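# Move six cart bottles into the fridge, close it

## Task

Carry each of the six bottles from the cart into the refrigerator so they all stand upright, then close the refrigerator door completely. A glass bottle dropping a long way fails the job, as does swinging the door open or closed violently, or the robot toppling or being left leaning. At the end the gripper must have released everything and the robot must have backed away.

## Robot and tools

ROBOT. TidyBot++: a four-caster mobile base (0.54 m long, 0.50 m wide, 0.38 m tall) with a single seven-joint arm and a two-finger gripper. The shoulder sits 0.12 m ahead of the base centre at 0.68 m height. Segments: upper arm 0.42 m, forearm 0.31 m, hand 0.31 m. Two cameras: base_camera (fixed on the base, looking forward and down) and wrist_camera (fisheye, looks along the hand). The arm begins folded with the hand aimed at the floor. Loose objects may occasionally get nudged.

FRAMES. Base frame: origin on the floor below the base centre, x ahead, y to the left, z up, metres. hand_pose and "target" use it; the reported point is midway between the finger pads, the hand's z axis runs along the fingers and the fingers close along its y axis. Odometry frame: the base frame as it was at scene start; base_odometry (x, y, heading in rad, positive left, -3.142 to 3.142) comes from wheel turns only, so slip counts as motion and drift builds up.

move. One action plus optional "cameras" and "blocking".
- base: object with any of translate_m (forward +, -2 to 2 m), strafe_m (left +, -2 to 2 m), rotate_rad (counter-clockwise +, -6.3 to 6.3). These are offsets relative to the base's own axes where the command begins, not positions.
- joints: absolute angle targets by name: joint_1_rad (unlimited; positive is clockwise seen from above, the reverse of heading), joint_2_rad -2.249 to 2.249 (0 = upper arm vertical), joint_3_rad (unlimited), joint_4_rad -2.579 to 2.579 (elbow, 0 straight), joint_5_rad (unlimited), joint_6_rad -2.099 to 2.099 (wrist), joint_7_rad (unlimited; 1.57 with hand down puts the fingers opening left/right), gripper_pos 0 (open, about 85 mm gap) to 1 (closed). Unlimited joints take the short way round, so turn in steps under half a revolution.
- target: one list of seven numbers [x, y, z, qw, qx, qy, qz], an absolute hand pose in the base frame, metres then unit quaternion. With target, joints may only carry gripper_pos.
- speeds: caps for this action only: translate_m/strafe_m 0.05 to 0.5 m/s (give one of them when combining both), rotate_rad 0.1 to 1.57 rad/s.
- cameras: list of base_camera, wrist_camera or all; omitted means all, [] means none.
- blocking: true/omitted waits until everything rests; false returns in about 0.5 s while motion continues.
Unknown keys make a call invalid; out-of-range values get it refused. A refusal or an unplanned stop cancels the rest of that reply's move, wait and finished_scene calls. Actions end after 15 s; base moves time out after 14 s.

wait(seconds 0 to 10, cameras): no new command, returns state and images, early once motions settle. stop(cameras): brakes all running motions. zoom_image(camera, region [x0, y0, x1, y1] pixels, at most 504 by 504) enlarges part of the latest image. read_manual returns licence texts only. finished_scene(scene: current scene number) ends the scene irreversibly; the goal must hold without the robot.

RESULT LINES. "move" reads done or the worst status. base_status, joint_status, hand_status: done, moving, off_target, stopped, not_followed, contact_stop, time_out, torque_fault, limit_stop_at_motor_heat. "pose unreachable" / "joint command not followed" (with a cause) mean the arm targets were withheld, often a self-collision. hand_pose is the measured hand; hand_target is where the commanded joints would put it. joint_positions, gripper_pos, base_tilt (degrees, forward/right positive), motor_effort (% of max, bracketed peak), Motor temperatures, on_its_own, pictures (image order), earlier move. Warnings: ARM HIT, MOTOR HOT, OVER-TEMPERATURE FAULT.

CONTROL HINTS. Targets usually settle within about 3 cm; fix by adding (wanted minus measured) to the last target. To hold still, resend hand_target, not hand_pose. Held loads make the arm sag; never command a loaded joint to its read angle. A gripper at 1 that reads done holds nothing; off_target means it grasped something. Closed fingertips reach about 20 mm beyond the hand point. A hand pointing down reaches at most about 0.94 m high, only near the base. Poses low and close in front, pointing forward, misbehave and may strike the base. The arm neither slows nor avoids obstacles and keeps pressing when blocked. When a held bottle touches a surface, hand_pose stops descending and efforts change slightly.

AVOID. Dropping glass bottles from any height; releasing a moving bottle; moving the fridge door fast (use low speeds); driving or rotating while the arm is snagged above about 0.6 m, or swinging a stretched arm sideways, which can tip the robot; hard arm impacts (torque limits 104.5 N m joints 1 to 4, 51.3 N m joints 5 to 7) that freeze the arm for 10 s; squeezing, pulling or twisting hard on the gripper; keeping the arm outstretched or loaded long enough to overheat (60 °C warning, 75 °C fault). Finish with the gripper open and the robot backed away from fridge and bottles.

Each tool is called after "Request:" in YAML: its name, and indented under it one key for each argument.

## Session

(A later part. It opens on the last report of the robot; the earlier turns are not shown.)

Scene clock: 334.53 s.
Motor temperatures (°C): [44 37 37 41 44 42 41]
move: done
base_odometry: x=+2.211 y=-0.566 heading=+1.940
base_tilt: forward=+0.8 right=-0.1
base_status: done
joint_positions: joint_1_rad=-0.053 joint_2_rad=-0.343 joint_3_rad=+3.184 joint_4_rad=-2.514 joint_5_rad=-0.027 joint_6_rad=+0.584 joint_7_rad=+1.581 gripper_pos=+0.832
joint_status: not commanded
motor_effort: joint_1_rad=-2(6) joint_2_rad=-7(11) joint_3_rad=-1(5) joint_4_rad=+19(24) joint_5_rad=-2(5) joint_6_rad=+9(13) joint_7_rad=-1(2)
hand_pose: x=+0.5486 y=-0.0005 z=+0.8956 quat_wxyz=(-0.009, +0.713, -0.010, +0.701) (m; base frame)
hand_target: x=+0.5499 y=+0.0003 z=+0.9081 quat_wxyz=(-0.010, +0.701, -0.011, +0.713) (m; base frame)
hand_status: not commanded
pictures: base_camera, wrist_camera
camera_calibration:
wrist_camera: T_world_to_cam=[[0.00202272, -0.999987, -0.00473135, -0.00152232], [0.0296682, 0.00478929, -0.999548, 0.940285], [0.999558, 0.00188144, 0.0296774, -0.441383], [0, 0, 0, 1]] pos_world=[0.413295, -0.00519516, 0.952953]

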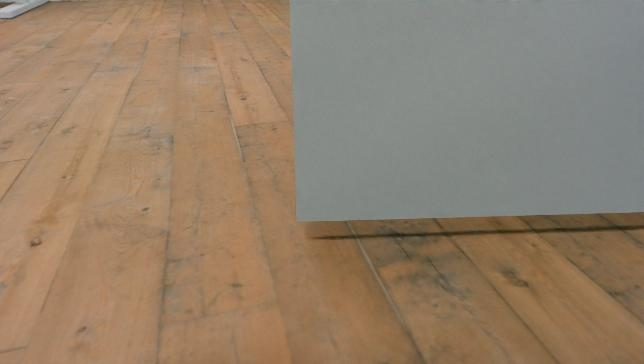

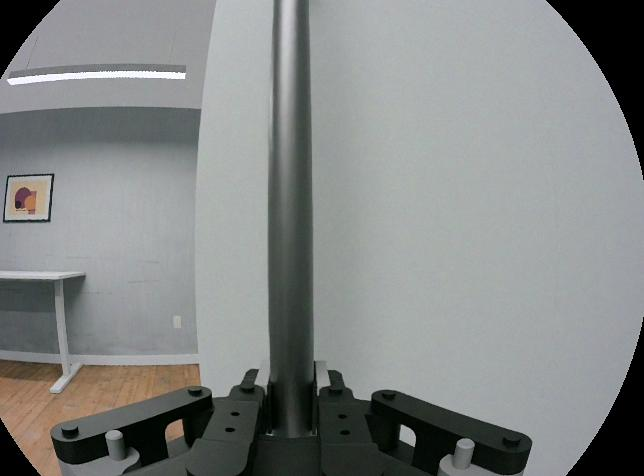

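Request:
move:
  base: {"translate_m": -0.1274, "strafe_m": -0.180, "rotate_rad": 0.2356}
  speeds: {"translate_m": 0.15, "rotate_rad": 0.17}
  cameras: []

Request:
move:
  base: {"translate_m": -0.0892, "strafe_m": -0.120, "rotate_rad": 0.1571}
  speeds: {"translate_m": 0.12, "rotate_rad": 0.14}

Scene clock: 343.33 s.
Motor temperatures (°C): [44 37 37 41 44 42 41]
move: done
base_odometry: x=+2.425 y=-0.620 heading=+2.176
base_tilt: forward=+0.8 right=-0.1
base_status: done
joint_positions: joint_1_rad=-0.052 joint_2_rad=-0.298 joint_3_rad=+3.182 joint_4_rad=-2.481 joint_5_rad=-0.025 joint_6_rad=+0.585 joint_7_rad=+1.581 gripper_pos=+0.834
joint_status: not commanded
motor_effort: joint_1_rad=+0(7) joint_2_rad=-15(23) joint_3_rad=+1(7) joint_4_rad=+14(24) joint_5_rad=-3(5) joint_6_rad=+9(12) joint_7_rad=-1(2)
hand_pose: x=+0.5645 y=+0.0004 z=+0.8947 quat_wxyz=(-0.008, +0.717, -0.008, +0.697) (m; base frame)
hand_target: x=+0.5499 y=+0.0003 z=+0.9081 quat_wxyz=(-0.010, +0.701, -0.011, +0.713) (m; base frame)
hand_status: not commanded
pictures: none
No camera images: "cameras" was empty.

Scene clock: 347.03 s.
Motor temperatures (°C): [44 37 37 41 44 42 41]
move: time_out
base_odometry: x=+2.573 y=-0.625 heading=+2.338
base_tilt: forward=+0.9 right=-0.1
base_status: translate_m time_out (by the wheels' count: -0.089 of -0.089); strafe_m time_out (by the wheels' count: -0.118 of -0.120); rotate_rad time_out (by the wheels' count: +0.162 of +0.157)
joint_positions: joint_1_rad=-0.084 joint_2_rad=-0.155 joint_3_rad=+3.156 joint_4_rad=-2.362 joint_5_rad=-0.024 joint_6_rad=+0.586 joint_7_rad=+1.581 gripper_pos=+0.835
joint_status: not commanded
motor_effort: joint_1_rad=+5(10) joint_2_rad=-49(53) joint_3_rad=+4(9) joint_4_rad=-7(15) joint_5_rad=-6(8) joint_6_rad=+9(11) joint_7_rad=+0(1)
hand_pose: x=+0.6170 y=+0.0312 z=+0.8952 quat_wxyz=(-0.023, +0.725, +0.016, +0.689) (m; base frame)
hand_target: x=+0.5499 y=+0.0003 z=+0.9081 quat_wxyz=(-0.010, +0.701, -0.011, +0.713) (m; base frame)
hand_status: not commanded
pictures: base_camera, wrist_camera
camera_calibration:
wrist_camera: T_world_to_cam=[[0.0597474, -0.998163, 0.010034, -0.0188405], [-0.00390751, -0.0102857, -0.999939, 0.959158], [0.998206, 0.0597046, -0.00451488, -0.480096], [0, 0, 0, 1]] pos_world=[0.484108, 0.0197237, 0.957121]

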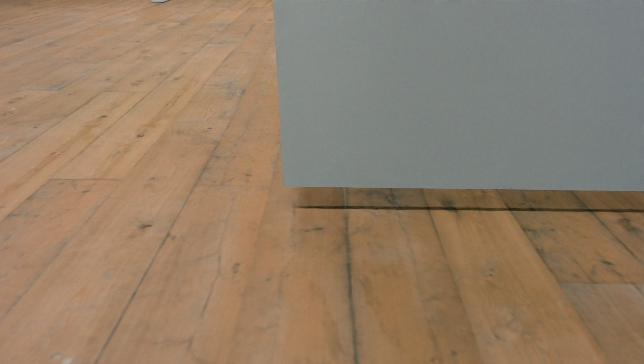

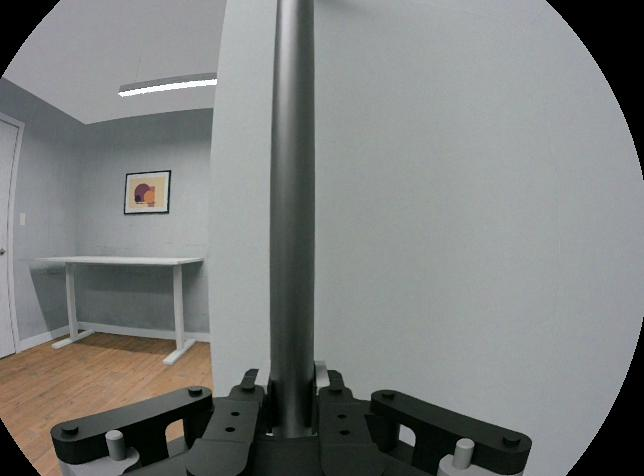

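Request:
move:
  base: {"translate_m": 0.06, "strafe_m": 0.025, "rotate_rad": 0.0}
  speeds: {"translate_m": 0.1}

Scene clock: 363.37 s.
Motor temperatures (°C): [44 38 37 41 44 41 41]
move: done
base_odometry: x=+2.513 y=-0.599 heading=+2.337
base_tilt: forward=+0.8 right=-0.1
base_status: done
joint_positions: joint_1_rad=-0.069 joint_2_rad=-0.320 joint_3_rad=+3.177 joint_4_rad=-2.499 joint_5_rad=-0.024 joint_6_rad=+0.586 joint_7_rad=+1.581 gripper_pos=+0.835
joint_status: not commanded
motor_effort: joint_1_rad=+0(5) joint_2_rad=-12(51) joint_3_rad=+0(4) joint_4_rad=+18(21) joint_5_rad=-3(5) joint_6_rad=+10(12) joint_7_rad=-1(1)
hand_pose: x=+0.5562 y=+0.0101 z=+0.8946 quat_wxyz=(-0.015, +0.715, +0.000, +0.699) (m; base frame)
hand_target: x=+0.5499 y=+0.0003 z=+0.9081 quat_wxyz=(-0.010, +0.701, -0.011, +0.713) (m; base frame)
hand_status: not commanded
pictures: base_camera, wrist_camera
camera_calibration:
wrist_camera: T_world_to_cam=[[0.0251667, -0.999683, 0.000830823, -0.00880305], [0.0230976, -0.000249391, -0.999733, 0.942876], [0.999416, 0.0251792, 0.023084, -0.443215], [0, 0, 0, 1]] pos_world=[0.4214, 0.00259467, 0.952863]

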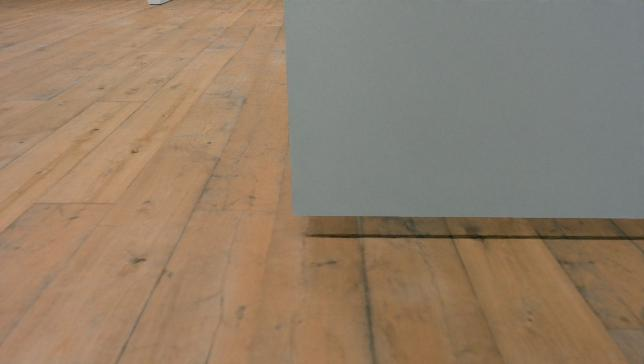

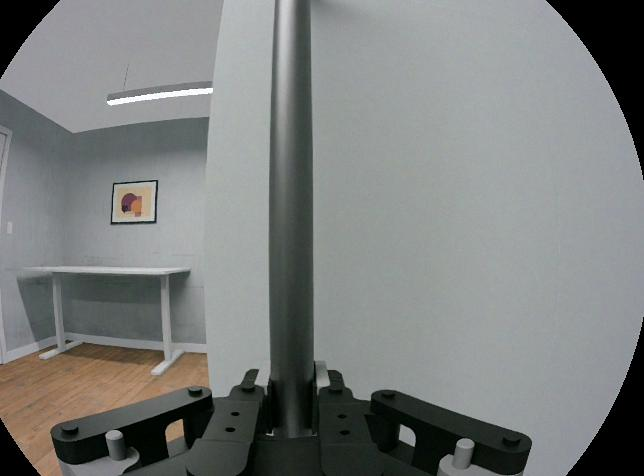

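Request:
move:
  joints: {"gripper_pos": 0.2}
  cameras: ["wrist_camera"]

Request:
wait:
  seconds: 1.5

Scene clock: 368.90 s.
Motor temperatures (°C): [44 38 37 41 44 41 41]
move: done
base_odometry: x=+2.513 y=-0.600 heading=+2.338
base_tilt: forward=+0.8 right=-0.1
base_status: not commanded
joint_positions: joint_1_rad=-0.069 joint_2_rad=-0.339 joint_3_rad=+3.177 joint_4_rad=-2.499 joint_5_rad=-0.024 joint_6_rad=+0.586 joint_7_rad=+1.581 gripper_pos=+0.200
joint_status: all done
motor_effort: joint_1_rad=-1(1) joint_2_rad=-6(12) joint_3_rad=+1(1) joint_4_rad=+19(20) joint_5_rad=-1(3) joint_6_rad=+9(11) joint_7_rad=+0(1)
hand_pose: x=+0.5520 y=+0.0098 z=+0.9031 quat_wxyz=(-0.015, +0.708, +0.000, +0.706) (m; base frame)
hand_target: x=+0.5499 y=+0.0003 z=+0.9081 quat_wxyz=(-0.010, +0.701, -0.011, +0.713) (m; base frame)
hand_status: not commanded
pictures: wrist_camera
camera_calibration:
wrist_camera: T_world_to_cam=[[0.0251587, -0.999683, -0.0000174863, -0.00822372], [0.0425839, 0.00108917, -0.999092, 0.94012], [0.998776, 0.0251352, 0.0425979, -0.456444], [0, 0, 0, 1]] pos_world=[0.416058, 0.00222772, 0.95871]

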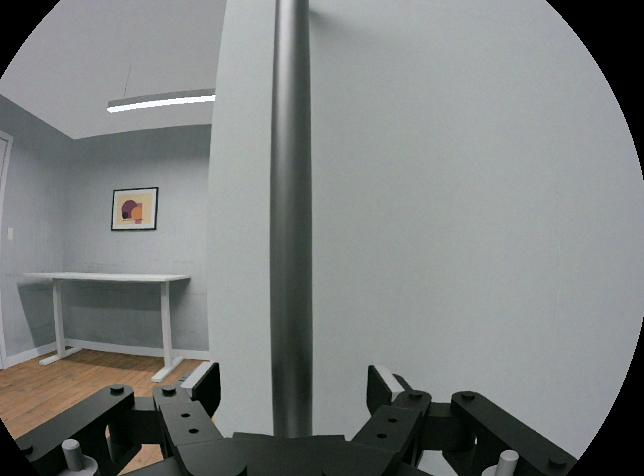

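Scene clock: 370.40 s.
Motor temperatures (°C): [44 38 37 41 44 41 41]
base_odometry: x=+2.513 y=-0.600 heading=+2.338
base_tilt: forward=+0.8 right=-0.1
base_status: not commanded
joint_positions: joint_1_rad=-0.069 joint_2_rad=-0.339 joint_3_rad=+3.177 joint_4_rad=-2.499 joint_5_rad=-0.024 joint_6_rad=+0.586 joint_7_rad=+1.581 gripper_pos=+0.200
joint_status: all done
motor_effort: joint_1_rad=+0(1) joint_2_rad=-7(12) joint_3_rad=+1(1) joint_4_rad=+19(20) joint_5_rad=-1(3) joint_6_rad=+9(11) joint_7_rad=+0(1)
hand_pose: x=+0.5520 y=+0.0098 z=+0.9031 quat_wxyz=(-0.015, +0.708, +0.000, +0.706) (m; base frame)
hand_target: x=+0.5499 y=+0.0003 z=+0.9081 quat_wxyz=(-0.010, +0.701, -0.011, +0.713) (m; base frame)
hand_status: not commanded
wait: 1.50 s; at rest by 0.27 s
pictures: base_camera, wrist_camera
camera_calibration:
wrist_camera: T_world_to_cam=[[0.0251587, -0.999683, -0.0000174863, -0.00822372], [0.0425839, 0.00108917, -0.999092, 0.94012], [0.998776, 0.0251352, 0.0425979, -0.456444], [0, 0, 0, 1]] pos_world=[0.416058, 0.00222772, 0.95871]

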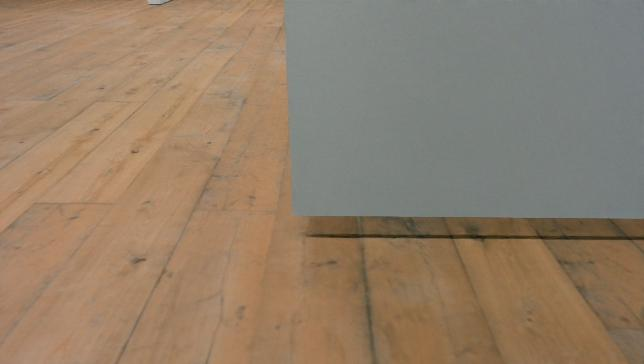

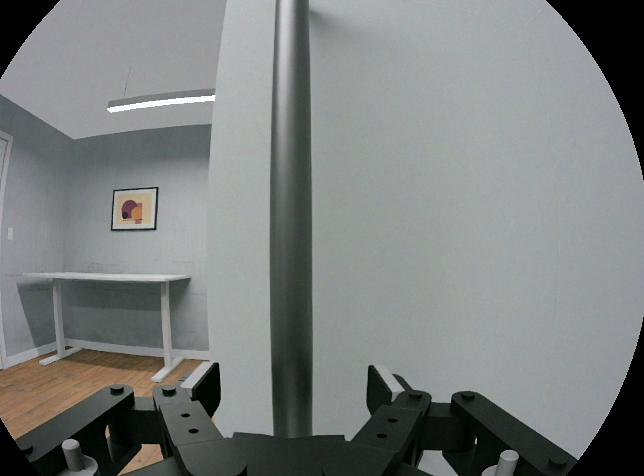

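Request:
move:
  base: {"translate_m": -0.2}
  cameras: []

Request:
move:
  joints: {"joint_1_rad": -0.95}

Scene clock: 395.07 s.
Motor temperatures (°C): [44 38 37 41 44 41 41]
move: done
base_odometry: x=+2.652 y=-0.744 heading=+2.338
base_tilt: forward=+0.8 right=-0.1
base_status: done
joint_positions: joint_1_rad=-0.069 joint_2_rad=-0.350 joint_3_rad=+3.178 joint_4_rad=-2.500 joint_5_rad=-0.024 joint_6_rad=+0.586 joint_7_rad=+1.581 gripper_pos=+0.200
joint_status: not commanded
motor_effort: joint_1_rad=+0(1) joint_2_rad=-6(10) joint_3_rad=+1(1) joint_4_rad=+20(21) joint_5_rad=-1(3) joint_6_rad=+9(9) joint_7_rad=+1(1)
hand_pose: x=+0.5495 y=+0.0094 z=+0.9073 quat_wxyz=(-0.016, +0.705, +0.000, +0.709) (m; base frame)
hand_target: x=+0.5499 y=+0.0003 z=+0.9081 quat_wxyz=(-0.010, +0.701, -0.011, +0.713) (m; base frame)
hand_status: not commanded
pictures: none
No camera images: "cameras" was empty.

Scene clock: 397.23 s.
Motor temperatures (°C): [44 38 37 41 44 41 41]
move: done
base_odometry: x=+2.652 y=-0.744 heading=+2.338
base_tilt: forward=+0.8 right=-0.1
base_status: not commanded
joint_positions: joint_1_rad=-0.928 joint_2_rad=-0.350 joint_3_rad=+3.178 joint_4_rad=-2.500 joint_5_rad=-0.024 joint_6_rad=+0.586 joint_7_rad=+1.581 gripper_pos=+0.200
joint_status: all done
motor_effort: joint_1_rad=+0(1) joint_2_rad=-6(7) joint_3_rad=+0(1) joint_4_rad=+19(20) joint_5_rad=-2(2) joint_6_rad=+9(9) joint_7_rad=+0(1)
hand_pose: x=+0.3929 y=+0.3322 z=+0.9073 quat_wxyz=(-0.310, +0.641, +0.293, +0.638) (m; base frame)
hand_target: x=+0.3883 y=+0.3364 z=+0.9081 quat_wxyz=(-0.318, +0.637, +0.294, +0.638) (m; base frame)
hand_status: not commanded
pictures: base_camera, wrist_camera
camera_calibration:
wrist_camera: T_world_to_cam=[[0.7734, -0.633918, -0.000627072, -0.0968504], [0.0327798, 0.0409802, -0.998622, 0.940863], [0.633071, 0.772313, 0.0524738, -0.41932], [0, 0, 0, 1]] pos_world=[0.309522, 0.223895, 0.961509]

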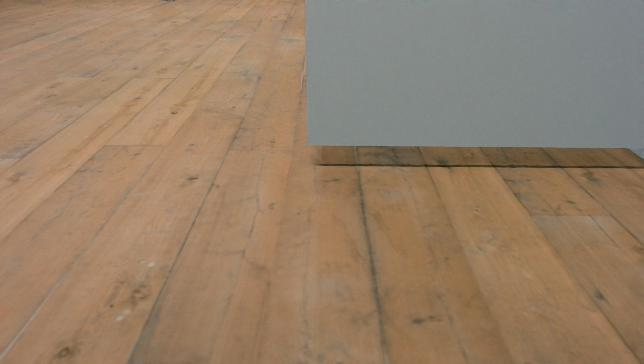

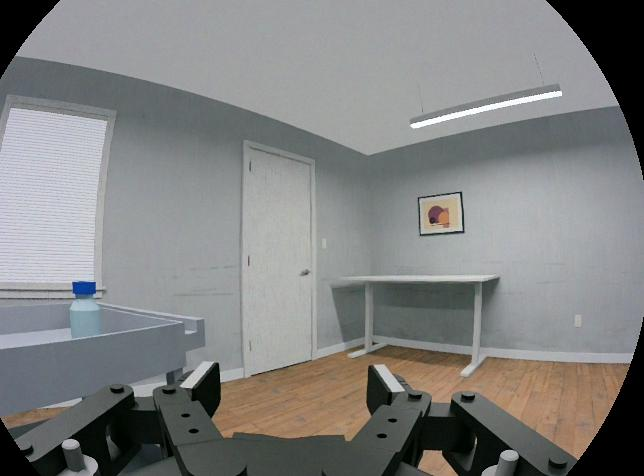

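Request:
move:
  joints: {"joint_1_rad": -1.75}
  cameras: ["wrist_camera"]

Scene clock: 408.33 s.
Motor temperatures (°C): [44 38 37 41 44 41 41]
move: done
base_odometry: x=+2.652 y=-0.744 heading=+2.338
base_tilt: forward=+0.8 right=-0.1
base_status: not commanded
joint_positions: joint_1_rad=-1.728 joint_2_rad=-0.350 joint_3_rad=+3.178 joint_4_rad=-2.500 joint_5_rad=-0.024 joint_6_rad=+0.586 joint_7_rad=+1.581 gripper_pos=+0.200
joint_status: all done
motor_effort: joint_1_rad=+0(2) joint_2_rad=-6(7) joint_3_rad=+1(1) joint_4_rad=+19(20) joint_5_rad=-2(3) joint_6_rad=+9(9) joint_7_rad=+0(1)
hand_pose: x=+0.0715 y=+0.4279 z=+0.9073 quat_wxyz=(-0.534, +0.476, +0.520, +0.467) (m; base frame)
hand_target: x=+0.0653 y=+0.4276 z=+0.9081 quat_wxyz=(-0.541, +0.472, +0.518, +0.464) (m; base frame)
hand_status: not commanded
pictures: wrist_camera
camera_calibration:
wrist_camera: T_world_to_cam=[[0.993578, 0.113152, -0.000627072, -0.123052], [-0.0065597, 0.052066, -0.998622, 0.945544], [-0.112963, 0.992213, 0.0524738, -0.330542], [0, 0, 0, 1]] pos_world=[0.0911247, 0.292661, 0.961509]

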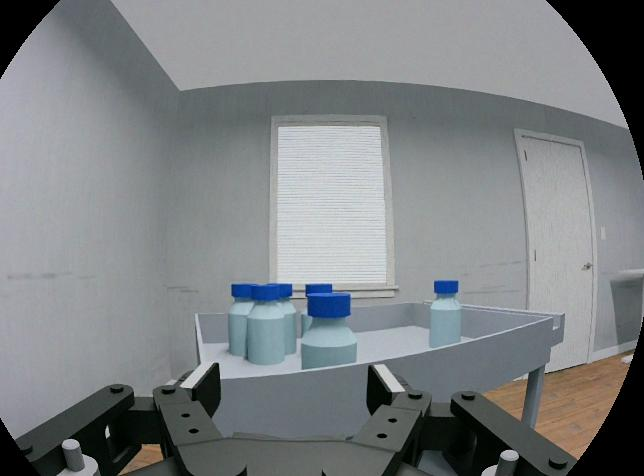

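Request:
zoom_image:
  camera: "wrist_camera"
  region: [180, 260, 600, 460]

Scaled by 1.200.

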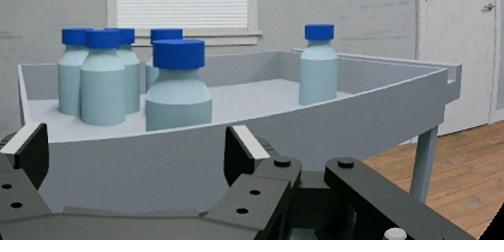

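Request:
move:
  joints: {"joint_1_rad": -0.55}

Scene clock: 504.27 s.
Motor temperatures (°C): [44 37 37 41 44 41 41]
move: done
base_odometry: x=+2.652 y=-0.744 heading=+2.338
base_tilt: forward=+0.8 right=-0.1
base_status: not commanded
joint_positions: joint_1_rad=-0.572 joint_2_rad=-0.350 joint_3_rad=+3.178 joint_4_rad=-2.500 joint_5_rad=-0.024 joint_6_rad=+0.586 joint_7_rad=+1.581 gripper_pos=+0.200
joint_status: all done
motor_effort: joint_1_rad=+0(2) joint_2_rad=-6(7) joint_3_rad=+0(2) joint_4_rad=+19(20) joint_5_rad=-2(3) joint_6_rad=+9(9) joint_7_rad=+0(1)
hand_pose: x=+0.4915 y=+0.2159 z=+0.9073 quat_wxyz=(-0.192, +0.683, +0.175, +0.683) (m; base frame)
hand_target: x=+0.4981 y=+0.2049 z=+0.9081 quat_wxyz=(-0.185, +0.682, +0.161, +0.689) (m; base frame)
hand_status: not commanded
pictures: base_camera, wrist_camera
camera_calibration:
wrist_camera: T_world_to_cam=[[0.503963, -0.863725, -0.000637146, -0.0647806], [0.0450019, 0.0269942, -0.998622, 0.939409], [0.862552, 0.50324, 0.0524734, -0.446628], [0, 0, 0, 1]] pos_world=[0.375612, 0.14345, 0.961509]

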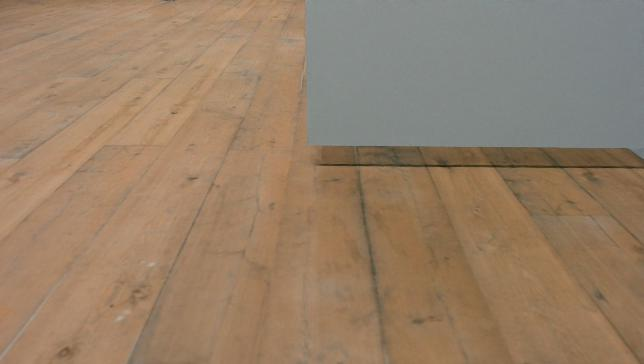

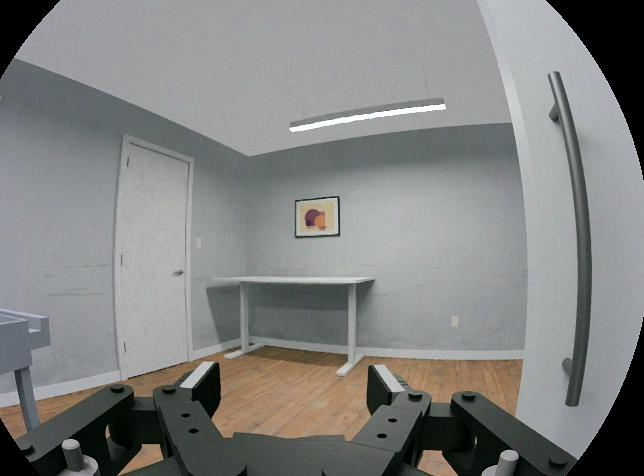

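Request:
move:

Scene clock: 525.83 s.
Motor temperatures (°C): [44 37 37 41 44 41 41]
base_odometry: x=+2.652 y=-0.744 heading=+2.338
base_tilt: forward=+0.8 right=-0.1
base_status: not commanded
joint_positions: joint_1_rad=-0.572 joint_2_rad=-0.350 joint_3_rad=+3.178 joint_4_rad=-2.500 joint_5_rad=-0.024 joint_6_rad=+0.586 joint_7_rad=+1.581 gripper_pos=+0.200
joint_status: all done
motor_effort: joint_1_rad=+0(2) joint_2_rad=-6(7) joint_3_rad=+1(2) joint_4_rad=+20(20) joint_5_rad=-2(3) joint_6_rad=+9(9) joint_7_rad=+0(1)
hand_pose: x=+0.4915 y=+0.2159 z=+0.9073 quat_wxyz=(-0.192, +0.683, +0.175, +0.683) (m; base frame)
hand_target: x=+0.4981 y=+0.2049 z=+0.9081 quat_wxyz=(-0.185, +0.682, +0.161, +0.689) (m; base frame)
hand_status: not commanded
pictures: base_camera, wrist_camera
camera_calibration:
wrist_camera: T_world_to_cam=[[0.503836, -0.863799, -0.000637146, -0.0647655], [0.0450059, 0.0269876, -0.998622, 0.939408], [0.862626, 0.503113, 0.0524734, -0.446637], [0, 0, 0, 1]] pos_world=[0.375633, 0.143412, 0.961509]

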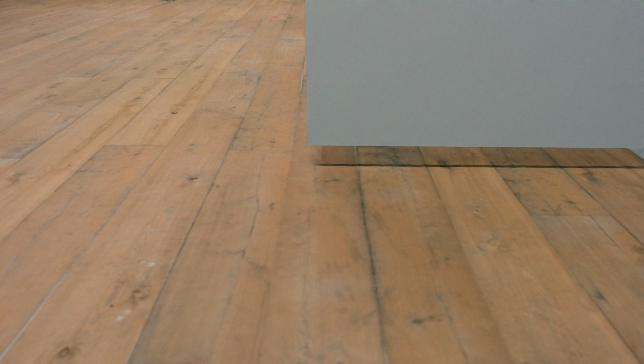

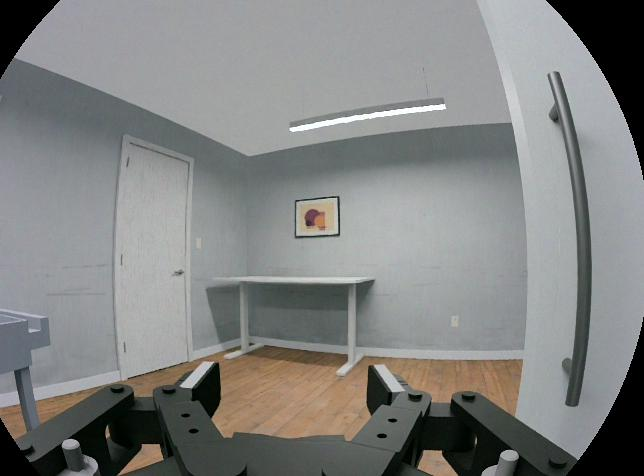

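Request:
move:
  base: {"translate_m": 0.38, "strafe_m": 0.42}
  speeds: {"translate_m": 0.3}

Scene clock: 554.10 s.
Motor temperatures (°C): [44 37 37 41 44 41 41]
move: done
base_odometry: x=+2.086 y=-0.762 heading=+2.338
base_tilt: forward=+0.8 right=-0.1
base_status: done
joint_positions: joint_1_rad=-0.571 joint_2_rad=-0.346 joint_3_rad=+3.178 joint_4_rad=-2.500 joint_5_rad=-0.024 joint_6_rad=+0.586 joint_7_rad=+1.581 gripper_pos=+0.200
joint_status: not commanded
motor_effort: joint_1_rad=+0(1) joint_2_rad=-6(8) joint_3_rad=+1(2) joint_4_rad=+19(20) joint_5_rad=-3(3) joint_6_rad=+9(9) joint_7_rad=+0(1)
hand_pose: x=+0.4926 y=+0.2159 z=+0.9056 quat_wxyz=(-0.191, +0.684, +0.175, +0.682) (m; base frame)
hand_target: x=+0.4981 y=+0.2049 z=+0.9081 quat_wxyz=(-0.185, +0.682, +0.161, +0.689) (m; base frame)
hand_status: not commanded
pictures: base_camera, wrist_camera
camera_calibration:
wrist_camera: T_world_to_cam=[[0.502742, -0.864436, -0.000460641, -0.0647556], [0.041656, 0.0247587, -0.998825, 0.939945], [0.863432, 0.502132, 0.0484562, -0.443994], [0, 0, 0, 1]] pos_world=[0.37676, 0.143695, 0.960326]

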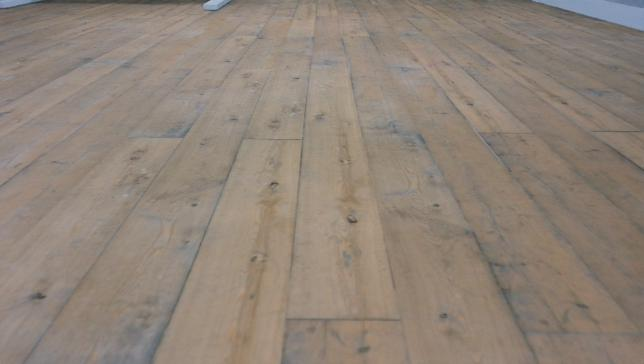

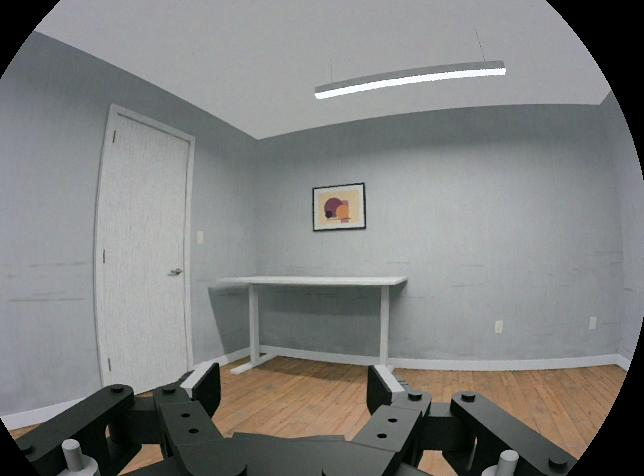

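Request:
move:
  base: {"translate_m": 0.75, "strafe_m": 0.1}
  speeds: {"translate_m": 0.3}
  cameras: ["wrist_camera"]

Request:
move:
  base: {"rotate_rad": -1.45}
  joints: {"joint_1_rad": 0.0}
  speeds: {"rotate_rad": 0.8}

Scene clock: 563.10 s.
Motor temperatures (°C): [44 37 37 41 44 41 41]
move: done
base_odometry: x=+1.493 y=-0.292 heading=+2.338
base_tilt: forward=+0.8 right=-0.1
base_status: done
joint_positions: joint_1_rad=-0.571 joint_2_rad=-0.344 joint_3_rad=+3.178 joint_4_rad=-2.500 joint_5_rad=-0.024 joint_6_rad=+0.586 joint_7_rad=+1.581 gripper_pos=+0.200
joint_status: not commanded
motor_effort: joint_1_rad=+0(1) joint_2_rad=-6(8) joint_3_rad=+0(2) joint_4_rad=+19(20) joint_5_rad=-2(3) joint_6_rad=+9(9) joint_7_rad=+0(1)
hand_pose: x=+0.4930 y=+0.2162 z=+0.9045 quat_wxyz=(-0.191, +0.685, +0.175, +0.681) (m; base frame)
hand_target: x=+0.4981 y=+0.2049 z=+0.9081 quat_wxyz=(-0.185, +0.682, +0.161, +0.689) (m; base frame)
hand_status: not commanded
pictures: wrist_camera
camera_calibration:
wrist_camera: T_world_to_cam=[[0.502741, -0.864437, -0.000353704, -0.0648285], [0.0396055, 0.0234426, -0.99894, 0.940268], [0.863529, 0.502194, 0.0460221, -0.442346], [0, 0, 0, 1]] pos_world=[0.377331, 0.144061, 0.959606]

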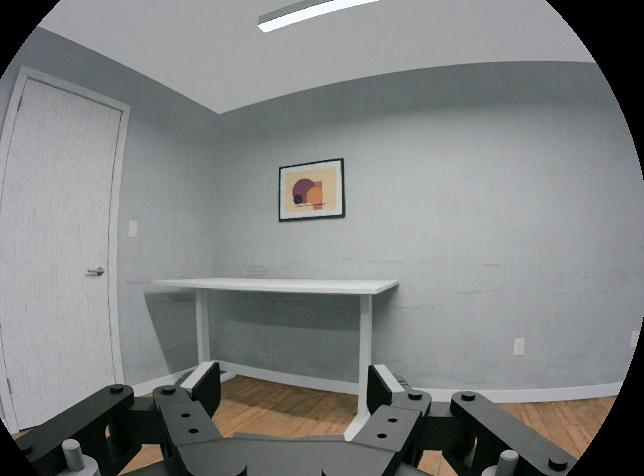

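Scene clock: 565.70 s.
Motor temperatures (°C): [44 37 37 41 44 41 41]
move: done
base_odometry: x=+1.493 y=-0.292 heading=+0.889
base_tilt: forward=+0.8 right=-0.1
base_status: done
joint_positions: joint_1_rad=-0.018 joint_2_rad=-0.344 joint_3_rad=+3.178 joint_4_rad=-2.500 joint_5_rad=-0.024 joint_6_rad=+0.586 joint_7_rad=+1.581 gripper_pos=+0.200
joint_status: all done
motor_effort: joint_1_rad=+0(2) joint_2_rad=-6(7) joint_3_rad=+1(2) joint_4_rad=+20(20) joint_5_rad=-2(3) joint_6_rad=+9(9) joint_7_rad=+0(1)
hand_pose: x=+0.5508 y=-0.0124 z=+0.9045 quat_wxyz=(+0.003, +0.707, -0.018, +0.707) (m; base frame)
hand_target: x=+0.5493 y=-0.0234 z=+0.9081 quat_wxyz=(+0.009, +0.700, -0.030, +0.713) (m; base frame)
hand_status: not commanded
pictures: base_camera, wrist_camera
camera_calibration:
wrist_camera: T_world_to_cam=[[-0.0260074, -0.999662, -0.000432869, -0.00185329], [0.0460143, -0.000764559, -0.99894, 0.939506], [0.998602, -0.0259997, 0.0460186, -0.45842], [0, 0, 0, 1]] pos_world=[0.4145, -0.0130532, 0.959606]

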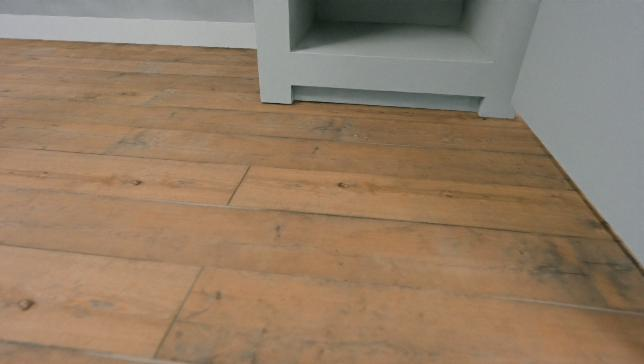

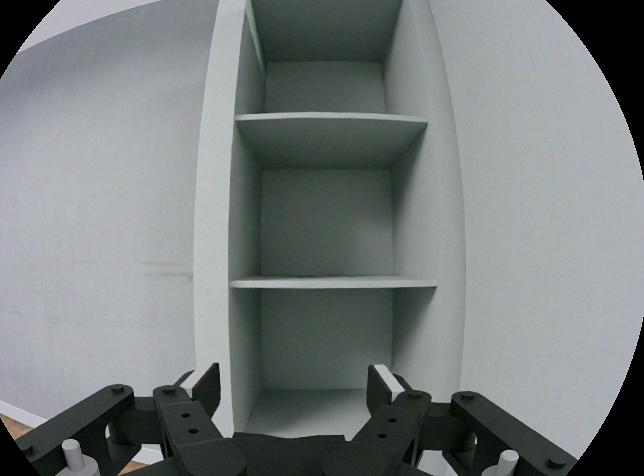

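Request:
move:
  joints: {"joint_1_rad": 2.25}
  cameras: ["wrist_camera"]

Scene clock: 609.90 s.
Motor temperatures (°C): [44 37 37 41 43 41 41]
move: done
base_odometry: x=+1.493 y=-0.292 heading=+0.889
base_tilt: forward=+0.8 right=-0.2
base_status: not commanded
joint_positions: joint_1_rad=+2.228 joint_2_rad=-0.344 joint_3_rad=+3.178 joint_4_rad=-2.500 joint_5_rad=-0.024 joint_6_rad=+0.586 joint_7_rad=+1.581 gripper_pos=+0.200
joint_status: all done
motor_effort: joint_1_rad=+0(2) joint_2_rad=-6(7) joint_3_rad=+1(1) joint_4_rad=+19(20) joint_5_rad=-2(3) joint_6_rad=+9(9) joint_7_rad=+0(1)
hand_pose: x=-0.1606 y=-0.3293 z=+0.9045 quat_wxyz=(+0.639, +0.290, -0.645, +0.304) (m; base frame)
hand_target: x=-0.1695 y=-0.3201 z=+0.9081 quat_wxyz=(+0.647, +0.275, -0.645, +0.299) (m; base frame)
hand_status: not commanded
pictures: wrist_camera
camera_calibration:
wrist_camera: T_world_to_cam=[[-0.76401, 0.645205, -0.000432869, 0.085969], [-0.029361, -0.0354376, -0.99894, 0.948476], [-0.644536, -0.763188, 0.0460186, -0.262887], [0, 0, 0, 1]] pos_world=[-0.0759106, -0.222488, 0.959606]

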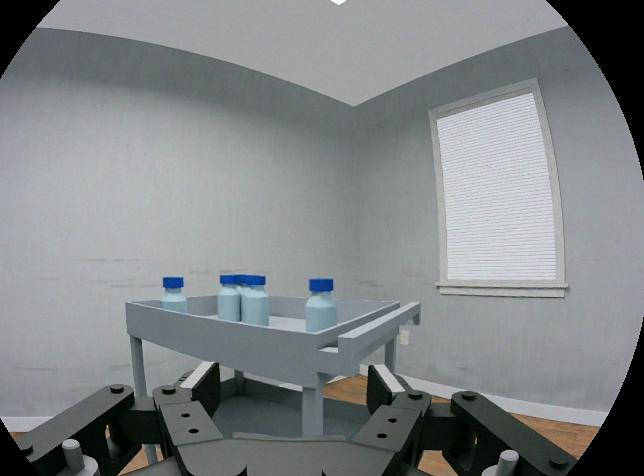

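Request:
zoom_image:
  camera: "wrist_camera"
  region: [110, 250, 440, 480]

Invalid region (110, 250, 440, 480): it reaches outside that camera's 644x476 image.

Request:
zoom_image:
  camera: "wrist_camera"
  region: [110, 250, 440, 470]

Scaled by 1.527.

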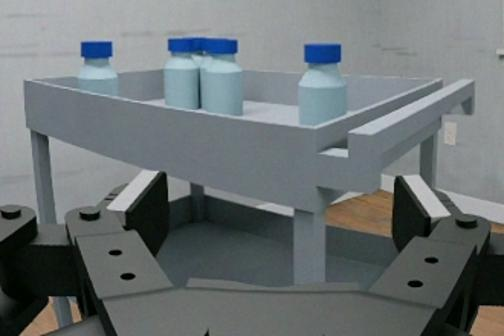

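Request:
move:
  base: {"translate_m": -0.9, "strafe_m": 0.15}
  joints: {"joint_1_rad": 0.0}
  cameras: []

Request:
move:
  base: {"rotate_rad": -1.2}

Scene clock: 679.47 s.
Motor temperatures (°C): [44 37 36 41 43 41 41]
move: done
base_odometry: x=+0.809 y=-0.896 heading=+0.888
base_tilt: forward=+0.8 right=-0.1
base_status: done
joint_positions: joint_1_rad=+0.022 joint_2_rad=-0.344 joint_3_rad=+3.179 joint_4_rad=-2.500 joint_5_rad=-0.024 joint_6_rad=+0.586 joint_7_rad=+1.581 gripper_pos=+0.200
joint_status: all done
motor_effort: joint_1_rad=+0(2) joint_2_rad=-6(7) joint_3_rad=+1(3) joint_4_rad=+19(20) joint_5_rad=-2(3) joint_6_rad=+9(9) joint_7_rad=+0(1)
hand_pose: x=+0.5499 y=-0.0300 z=+0.9046 quat_wxyz=(+0.017, +0.706, -0.033, +0.707) (m; base frame)
hand_target: x=+0.5493 y=-0.0234 z=+0.9081 quat_wxyz=(+0.009, +0.700, -0.030, +0.713) (m; base frame)
hand_status: not commanded
pictures: none
No camera images: "cameras" was empty.

Scene clock: 681.50 s.
Motor temperatures (°C): [44 37 36 41 43 41 41]
move: done
base_odometry: x=+0.809 y=-0.896 heading=-0.311
base_tilt: forward=+0.8 right=-0.1
base_status: done
joint_positions: joint_1_rad=+0.018 joint_2_rad=-0.344 joint_3_rad=+3.181 joint_4_rad=-2.500 joint_5_rad=-0.024 joint_6_rad=+0.586 joint_7_rad=+1.581 gripper_pos=+0.200
joint_status: not commanded
motor_effort: joint_1_rad=+0(1) joint_2_rad=-6(8) joint_3_rad=+1(2) joint_4_rad=+19(20) joint_5_rad=-2(3) joint_6_rad=+9(9) joint_7_rad=+0(1)
hand_pose: x=+0.5500 y=-0.0296 z=+0.9046 quat_wxyz=(+0.016, +0.706, -0.032, +0.707) (m; base frame)
hand_target: x=+0.5493 y=-0.0234 z=+0.9081 quat_wxyz=(+0.009, +0.700, -0.030, +0.713) (m; base frame)
hand_status: not commanded
pictures: base_camera, wrist_camera
camera_calibration:
wrist_camera: T_world_to_cam=[[-0.0652046, -0.997871, -0.00158605, 0.00359915], [0.046294, -0.00143729, -0.998927, 0.939475], [0.996797, -0.0652081, 0.0462891, -0.458428], [0, 0, 0, 1]] pos_world=[0.413702, -0.0249514, 0.959693]

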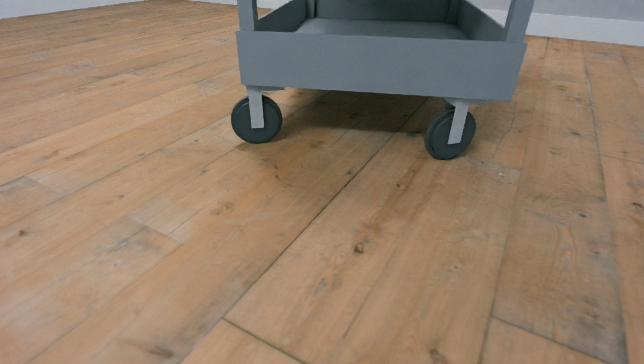

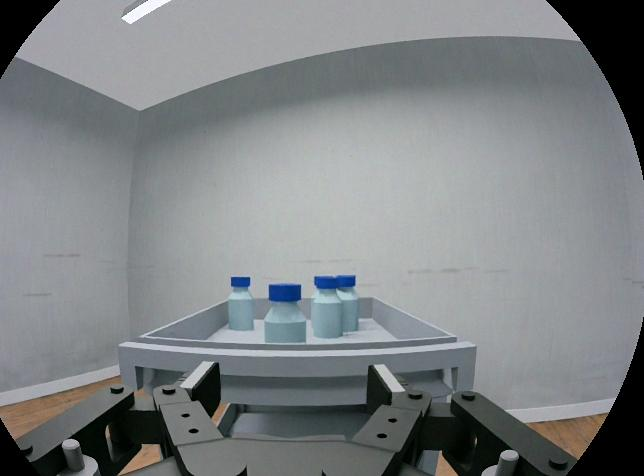

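Request:
zoom_image:
  camera: "wrist_camera"
  region: [110, 250, 490, 450]

Scaled by 1.326.

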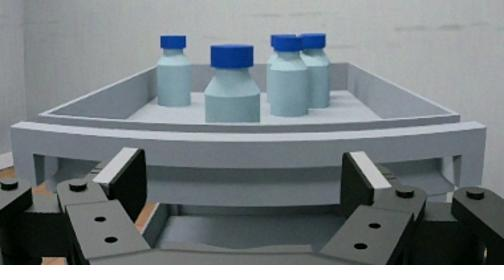

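Request:
move:
  joints: {"joint_1_rad": 0.0, "joint_2_rad": 0.014, "joint_3_rad": 3.1416, "joint_4_rad": -0.697, "joint_5_rad": 0.0, "joint_6_rad": -1.645, "joint_7_rad": 1.571, "gripper_pos": 0.0}
  cameras: []

Request:
move:
  base: {"translate_m": 0.22, "strafe_m": -0.04}

Scene clock: 722.43 s.
Motor temperatures (°C): [44 37 36 41 43 41 41]
move: done
base_odometry: x=+0.809 y=-0.896 heading=-0.311
base_tilt: forward=+0.8 right=-0.1
base_status: not commanded
joint_positions: joint_1_rad=+0.018 joint_2_rad=-0.001 joint_3_rad=+3.155 joint_4_rad=-0.723 joint_5_rad=-0.024 joint_6_rad=-1.592 joint_7_rad=+1.581 gripper_pos=+0.000
joint_status: all done
motor_effort: joint_1_rad=+0(1) joint_2_rad=-14(17) joint_3_rad=+0(2) joint_4_rad=+15(23) joint_5_rad=-2(3) joint_6_rad=+7(10) joint_7_rad=+0(1)
hand_pose: x=+0.5556 y=-0.0050 z=+1.1283 quat_wxyz=(-0.002, +0.915, -0.005, +0.403) (m; base frame)
hand_target: x=+0.5502 y=+0.0014 z=+1.1206 quat_wxyz=(+0.000, +0.924, +0.000, +0.383) (m; base frame)
hand_status: not commanded
pictures: none
No camera images: "cameras" was empty.

Scene clock: 724.20 s.
Motor temperatures (°C): [44 37 36 41 43 41 41]
move: done
base_odometry: x=+1.006 y=-1.001 heading=-0.312
base_tilt: forward=+0.8 right=-0.1
base_status: done
joint_positions: joint_1_rad=+0.018 joint_2_rad=+0.019 joint_3_rad=+3.153 joint_4_rad=-0.720 joint_5_rad=-0.024 joint_6_rad=-1.596 joint_7_rad=+1.581 gripper_pos=+0.000
joint_status: not commanded
motor_effort: joint_1_rad=+0(1) joint_2_rad=-15(20) joint_3_rad=+0(1) joint_4_rad=+15(16) joint_5_rad=-2(3) joint_6_rad=+6(7) joint_7_rad=+1(1)
hand_pose: x=+0.5636 y=-0.0042 z=+1.1195 quat_wxyz=(-0.003, +0.920, -0.004, +0.393) (m; base frame)
hand_target: x=+0.5502 y=+0.0014 z=+1.1206 quat_wxyz=(+0.000, +0.924, +0.000, +0.383) (m; base frame)
hand_status: not commanded
pictures: base_camera, wrist_camera
camera_calibration:
wrist_camera: T_world_to_cam=[[0.012485, -0.99991, 0.00482055, -0.0207321], [-0.657906, -0.011845, -0.753007, 1.27508], [0.752996, 0.00622986, -0.657995, 0.445888], [0, 0, 0, 1]] pos_world=[0.503392, -0.00840472, 1.25364]

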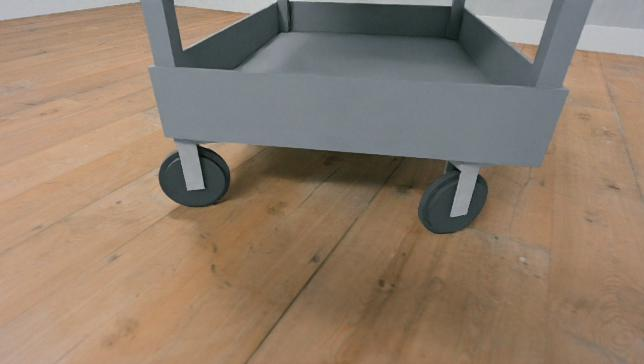

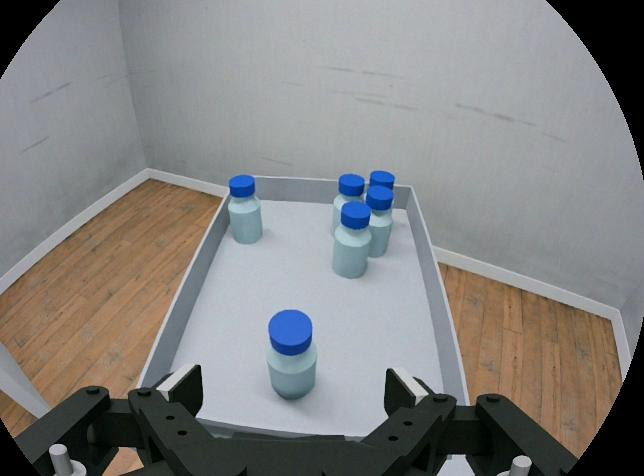

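Request:
zoom_image:
  camera: "wrist_camera"
  region: [200, 160, 440, 420]

Scaled by 1.938.

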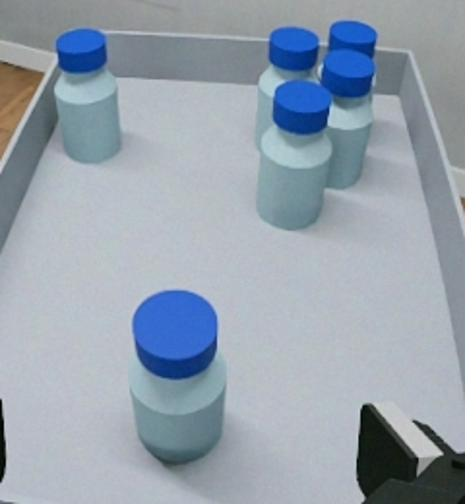

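Request:
move:
  base: {"strafe_m": 0.012}
  joints: {"joint_2_rad": 0.086, "joint_4_rad": -1.372, "joint_6_rad": -0.66}
  cameras: ["wrist_camera"]

Scene clock: 898.40 s.
Motor temperatures (°C): [44 37 36 41 43 40 41]
move: done
base_odometry: x=+1.010 y=-0.990 heading=-0.312
base_tilt: forward=+0.8 right=-0.1
base_status: done
joint_positions: joint_1_rad=+0.015 joint_2_rad=+0.079 joint_3_rad=+3.148 joint_4_rad=-1.354 joint_5_rad=-0.023 joint_6_rad=-0.708 joint_7_rad=+1.581 gripper_pos=+0.000
joint_status: all done
motor_effort: joint_1_rad=+0(2) joint_2_rad=-23(26) joint_3_rad=+0(2) joint_4_rad=+21(23) joint_5_rad=-2(4) joint_6_rad=+8(8) joint_7_rad=+0(1)
hand_pose: x=+0.7258 y=-0.0063 z=+0.9762 quat_wxyz=(-0.003, +0.877, -0.009, +0.480) (m; base frame)
hand_target: x=+0.7333 y=+0.0014 z=+0.9744 quat_wxyz=(+0.000, +0.872, +0.000, +0.490) (m; base frame)
hand_status: not commanded
pictures: wrist_camera
camera_calibration:
wrist_camera: T_world_to_cam=[[0.00228511, -0.999995, 0.0021628, -0.0142348], [-0.500573, -0.00301619, -0.865689, 1.26974], [0.865691, 0.000895558, -0.500578, -0.00608097], [0, 0, 0, 1]] pos_world=[0.640893, -0.0103995, 1.09618]

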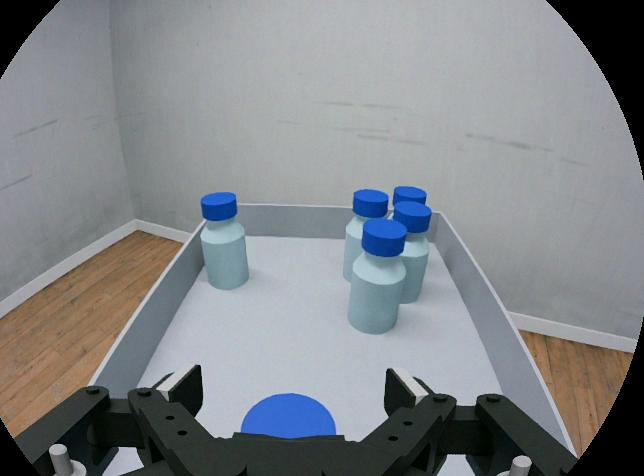

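Request:
move:
  joints: {"joint_2_rad": 0.085, "joint_4_rad": -1.607, "joint_6_rad": -0.38}
  cameras: ["wrist_camera"]

Scene clock: 912.07 s.
Motor temperatures (°C): [44 37 36 41 43 40 41]
move: done
base_odometry: x=+1.010 y=-0.990 heading=-0.312
base_tilt: forward=+0.8 right=-0.1
base_status: not commanded
joint_positions: joint_1_rad=+0.015 joint_2_rad=+0.080 joint_3_rad=+3.148 joint_4_rad=-1.591 joint_5_rad=-0.023 joint_6_rad=-0.427 joint_7_rad=+1.581 gripper_pos=+0.000
joint_status: all done
motor_effort: joint_1_rad=+0(1) joint_2_rad=-23(25) joint_3_rad=+0(1) joint_4_rad=+21(23) joint_5_rad=-2(3) joint_6_rad=+8(9) joint_7_rad=+0(1)
hand_pose: x=+0.7345 y=-0.0082 z=+0.9130 quat_wxyz=(-0.002, +0.867, -0.011, +0.498) (m; base frame)
hand_target: x=+0.7398 y=+0.0013 z=+0.9135 quat_wxyz=(+0.000, +0.860, +0.000, +0.510) (m; base frame)
hand_status: not commanded
pictures: wrist_camera
camera_calibration:
wrist_camera: T_world_to_cam=[[-0.00432438, -0.999986, 0.00288821, -0.0118456], [-0.463075, -0.000557376, -0.886319, 1.21065], [0.886309, -0.00517024, -0.463066, -0.0946155], [0, 0, 0, 1]] pos_world=[0.64443, -0.0116598, 1.02925]

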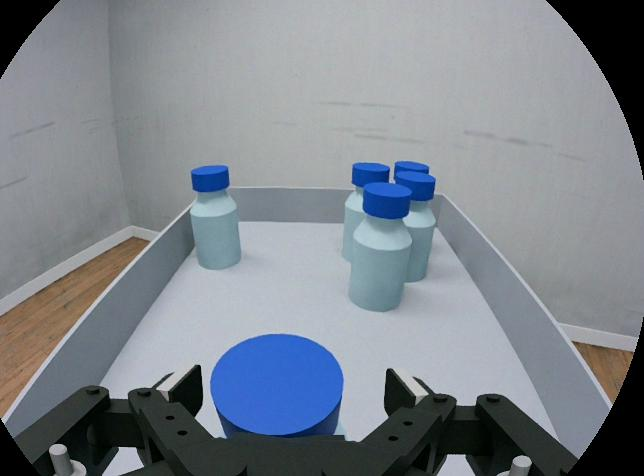

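Request:
move:
  base: {"strafe_m": 0.007}
  cameras: ["wrist_camera"]

Scene clock: 922.50 s.
Motor temperatures (°C): [44 37 36 41 43 40 41]
move: done
base_odometry: x=+1.013 y=-0.983 heading=-0.312
base_tilt: forward=+0.8 right=-0.1
base_status: done
joint_positions: joint_1_rad=+0.012 joint_2_rad=+0.080 joint_3_rad=+3.145 joint_4_rad=-1.591 joint_5_rad=-0.023 joint_6_rad=-0.425 joint_7_rad=+1.581 gripper_pos=+0.000
joint_status: not commanded
motor_effort: joint_1_rad=+0(3) joint_2_rad=-24(25) joint_3_rad=+0(2) joint_4_rad=+21(22) joint_5_rad=-2(3) joint_6_rad=+8(8) joint_7_rad=+0(1)
hand_pose: x=+0.7348 y=-0.0052 z=+0.9136 quat_wxyz=(-0.003, +0.866, -0.009, +0.499) (m; base frame)
hand_target: x=+0.7398 y=+0.0013 z=+0.9135 quat_wxyz=(+0.000, +0.860, +0.000, +0.510) (m; base frame)
hand_status: not commanded
pictures: wrist_camera
camera_calibration:
wrist_camera: T_world_to_cam=[[0.000695715, -0.999996, 0.00272576, -0.0123283], [-0.4612, -0.00273942, -0.887292, 1.2108], [0.887296, -0.000639815, -0.4612, -0.0970829], [0, 0, 0, 1]] pos_world=[0.644571, -0.00907344, 1.02959]

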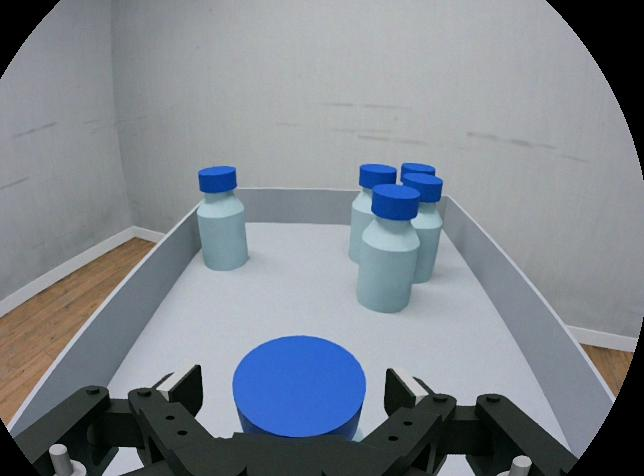

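Request:
move:
  joints: {"joint_2_rad": 0.117, "joint_4_rad": -1.786, "joint_6_rad": -0.17}
  cameras: ["wrist_camera"]

Scene clock: 927.67 s.
Motor temperatures (°C): [44 37 36 41 43 40 41]
move: done
base_odometry: x=+1.013 y=-0.983 heading=-0.312
base_tilt: forward=+0.8 right=-0.1
base_status: not commanded
joint_positions: joint_1_rad=+0.012 joint_2_rad=+0.110 joint_3_rad=+3.145 joint_4_rad=-1.772 joint_5_rad=-0.023 joint_6_rad=-0.217 joint_7_rad=+1.581 gripper_pos=+0.000
joint_status: all done
motor_effort: joint_1_rad=-1(1) joint_2_rad=-24(27) joint_3_rad=+0(1) joint_4_rad=+21(22) joint_5_rad=-2(3) joint_6_rad=+8(9) joint_7_rad=+0(1)
hand_pose: x=+0.7332 y=-0.0066 z=+0.8469 quat_wxyz=(-0.001, +0.867, -0.011, +0.498) (m; base frame)
hand_target: x=+0.7382 y=+0.0013 z=+0.8473 quat_wxyz=(+0.000, +0.861, +0.000, +0.509) (m; base frame)
hand_status: not commanded
pictures: wrist_camera
camera_calibration:
wrist_camera: T_world_to_cam=[[-0.00402501, -0.999985, 0.00378141, -0.0109788], [-0.463671, -0.00148409, -0.886006, 1.15165], [0.885998, -0.00531952, -0.463658, -0.123357], [0, 0, 0, 1]] pos_world=[0.643238, -0.00992567, 0.963216]

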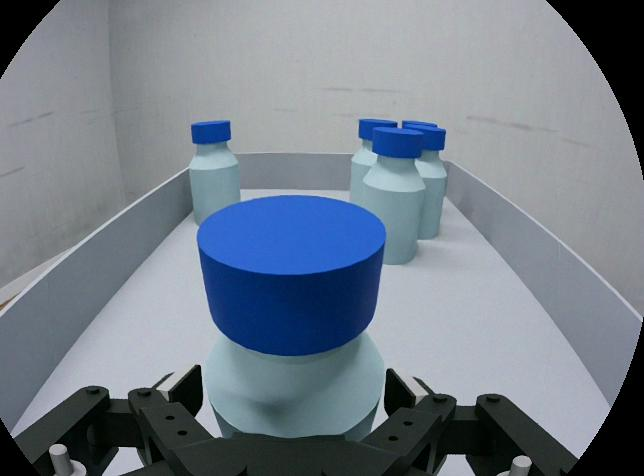

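Request:
move:
  joints: {"gripper_pos": 0.4}
  cameras: ["wrist_camera"]

Scene clock: 933.03 s.
Motor temperatures (°C): [44 37 36 41 43 40 41]
move: off_target
base_odometry: x=+1.013 y=-0.983 heading=-0.312
base_tilt: forward=+0.8 right=-0.1
base_status: not commanded
joint_positions: joint_1_rad=+0.012 joint_2_rad=+0.109 joint_3_rad=+3.145 joint_4_rad=-1.773 joint_5_rad=-0.023 joint_6_rad=-0.213 joint_7_rad=+1.581 gripper_pos=+0.236
joint_status: gripper_pos off_target (ended at +0.236, target +0.400)
motor_effort: joint_1_rad=+0(2) joint_2_rad=-23(25) joint_3_rad=+0(1) joint_4_rad=+21(22) joint_5_rad=-2(3) joint_6_rad=+8(9) joint_7_rad=+0(1)
hand_pose: x=+0.7336 y=-0.0067 z=+0.8480 quat_wxyz=(-0.001, +0.866, -0.011, +0.500) (m; base frame)
hand_target: x=+0.7382 y=+0.0013 z=+0.8473 quat_wxyz=(+0.000, +0.861, +0.000, +0.509) (m; base frame)
hand_status: not commanded
pictures: wrist_camera
camera_calibration:
wrist_camera: T_world_to_cam=[[-0.00418983, -0.999984, 0.0039185, -0.0110661], [-0.46025, -0.00155046, -0.887788, 1.15184], [0.88778, -0.00552317, -0.460236, -0.127464], [0, 0, 0, 1]] pos_world=[0.643248, -0.00998403, 0.963969]

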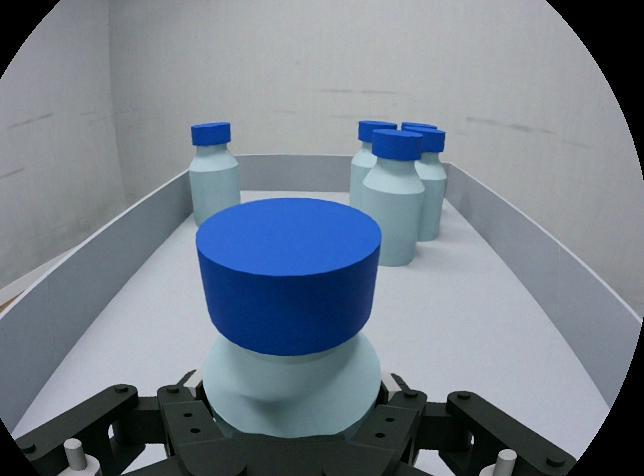

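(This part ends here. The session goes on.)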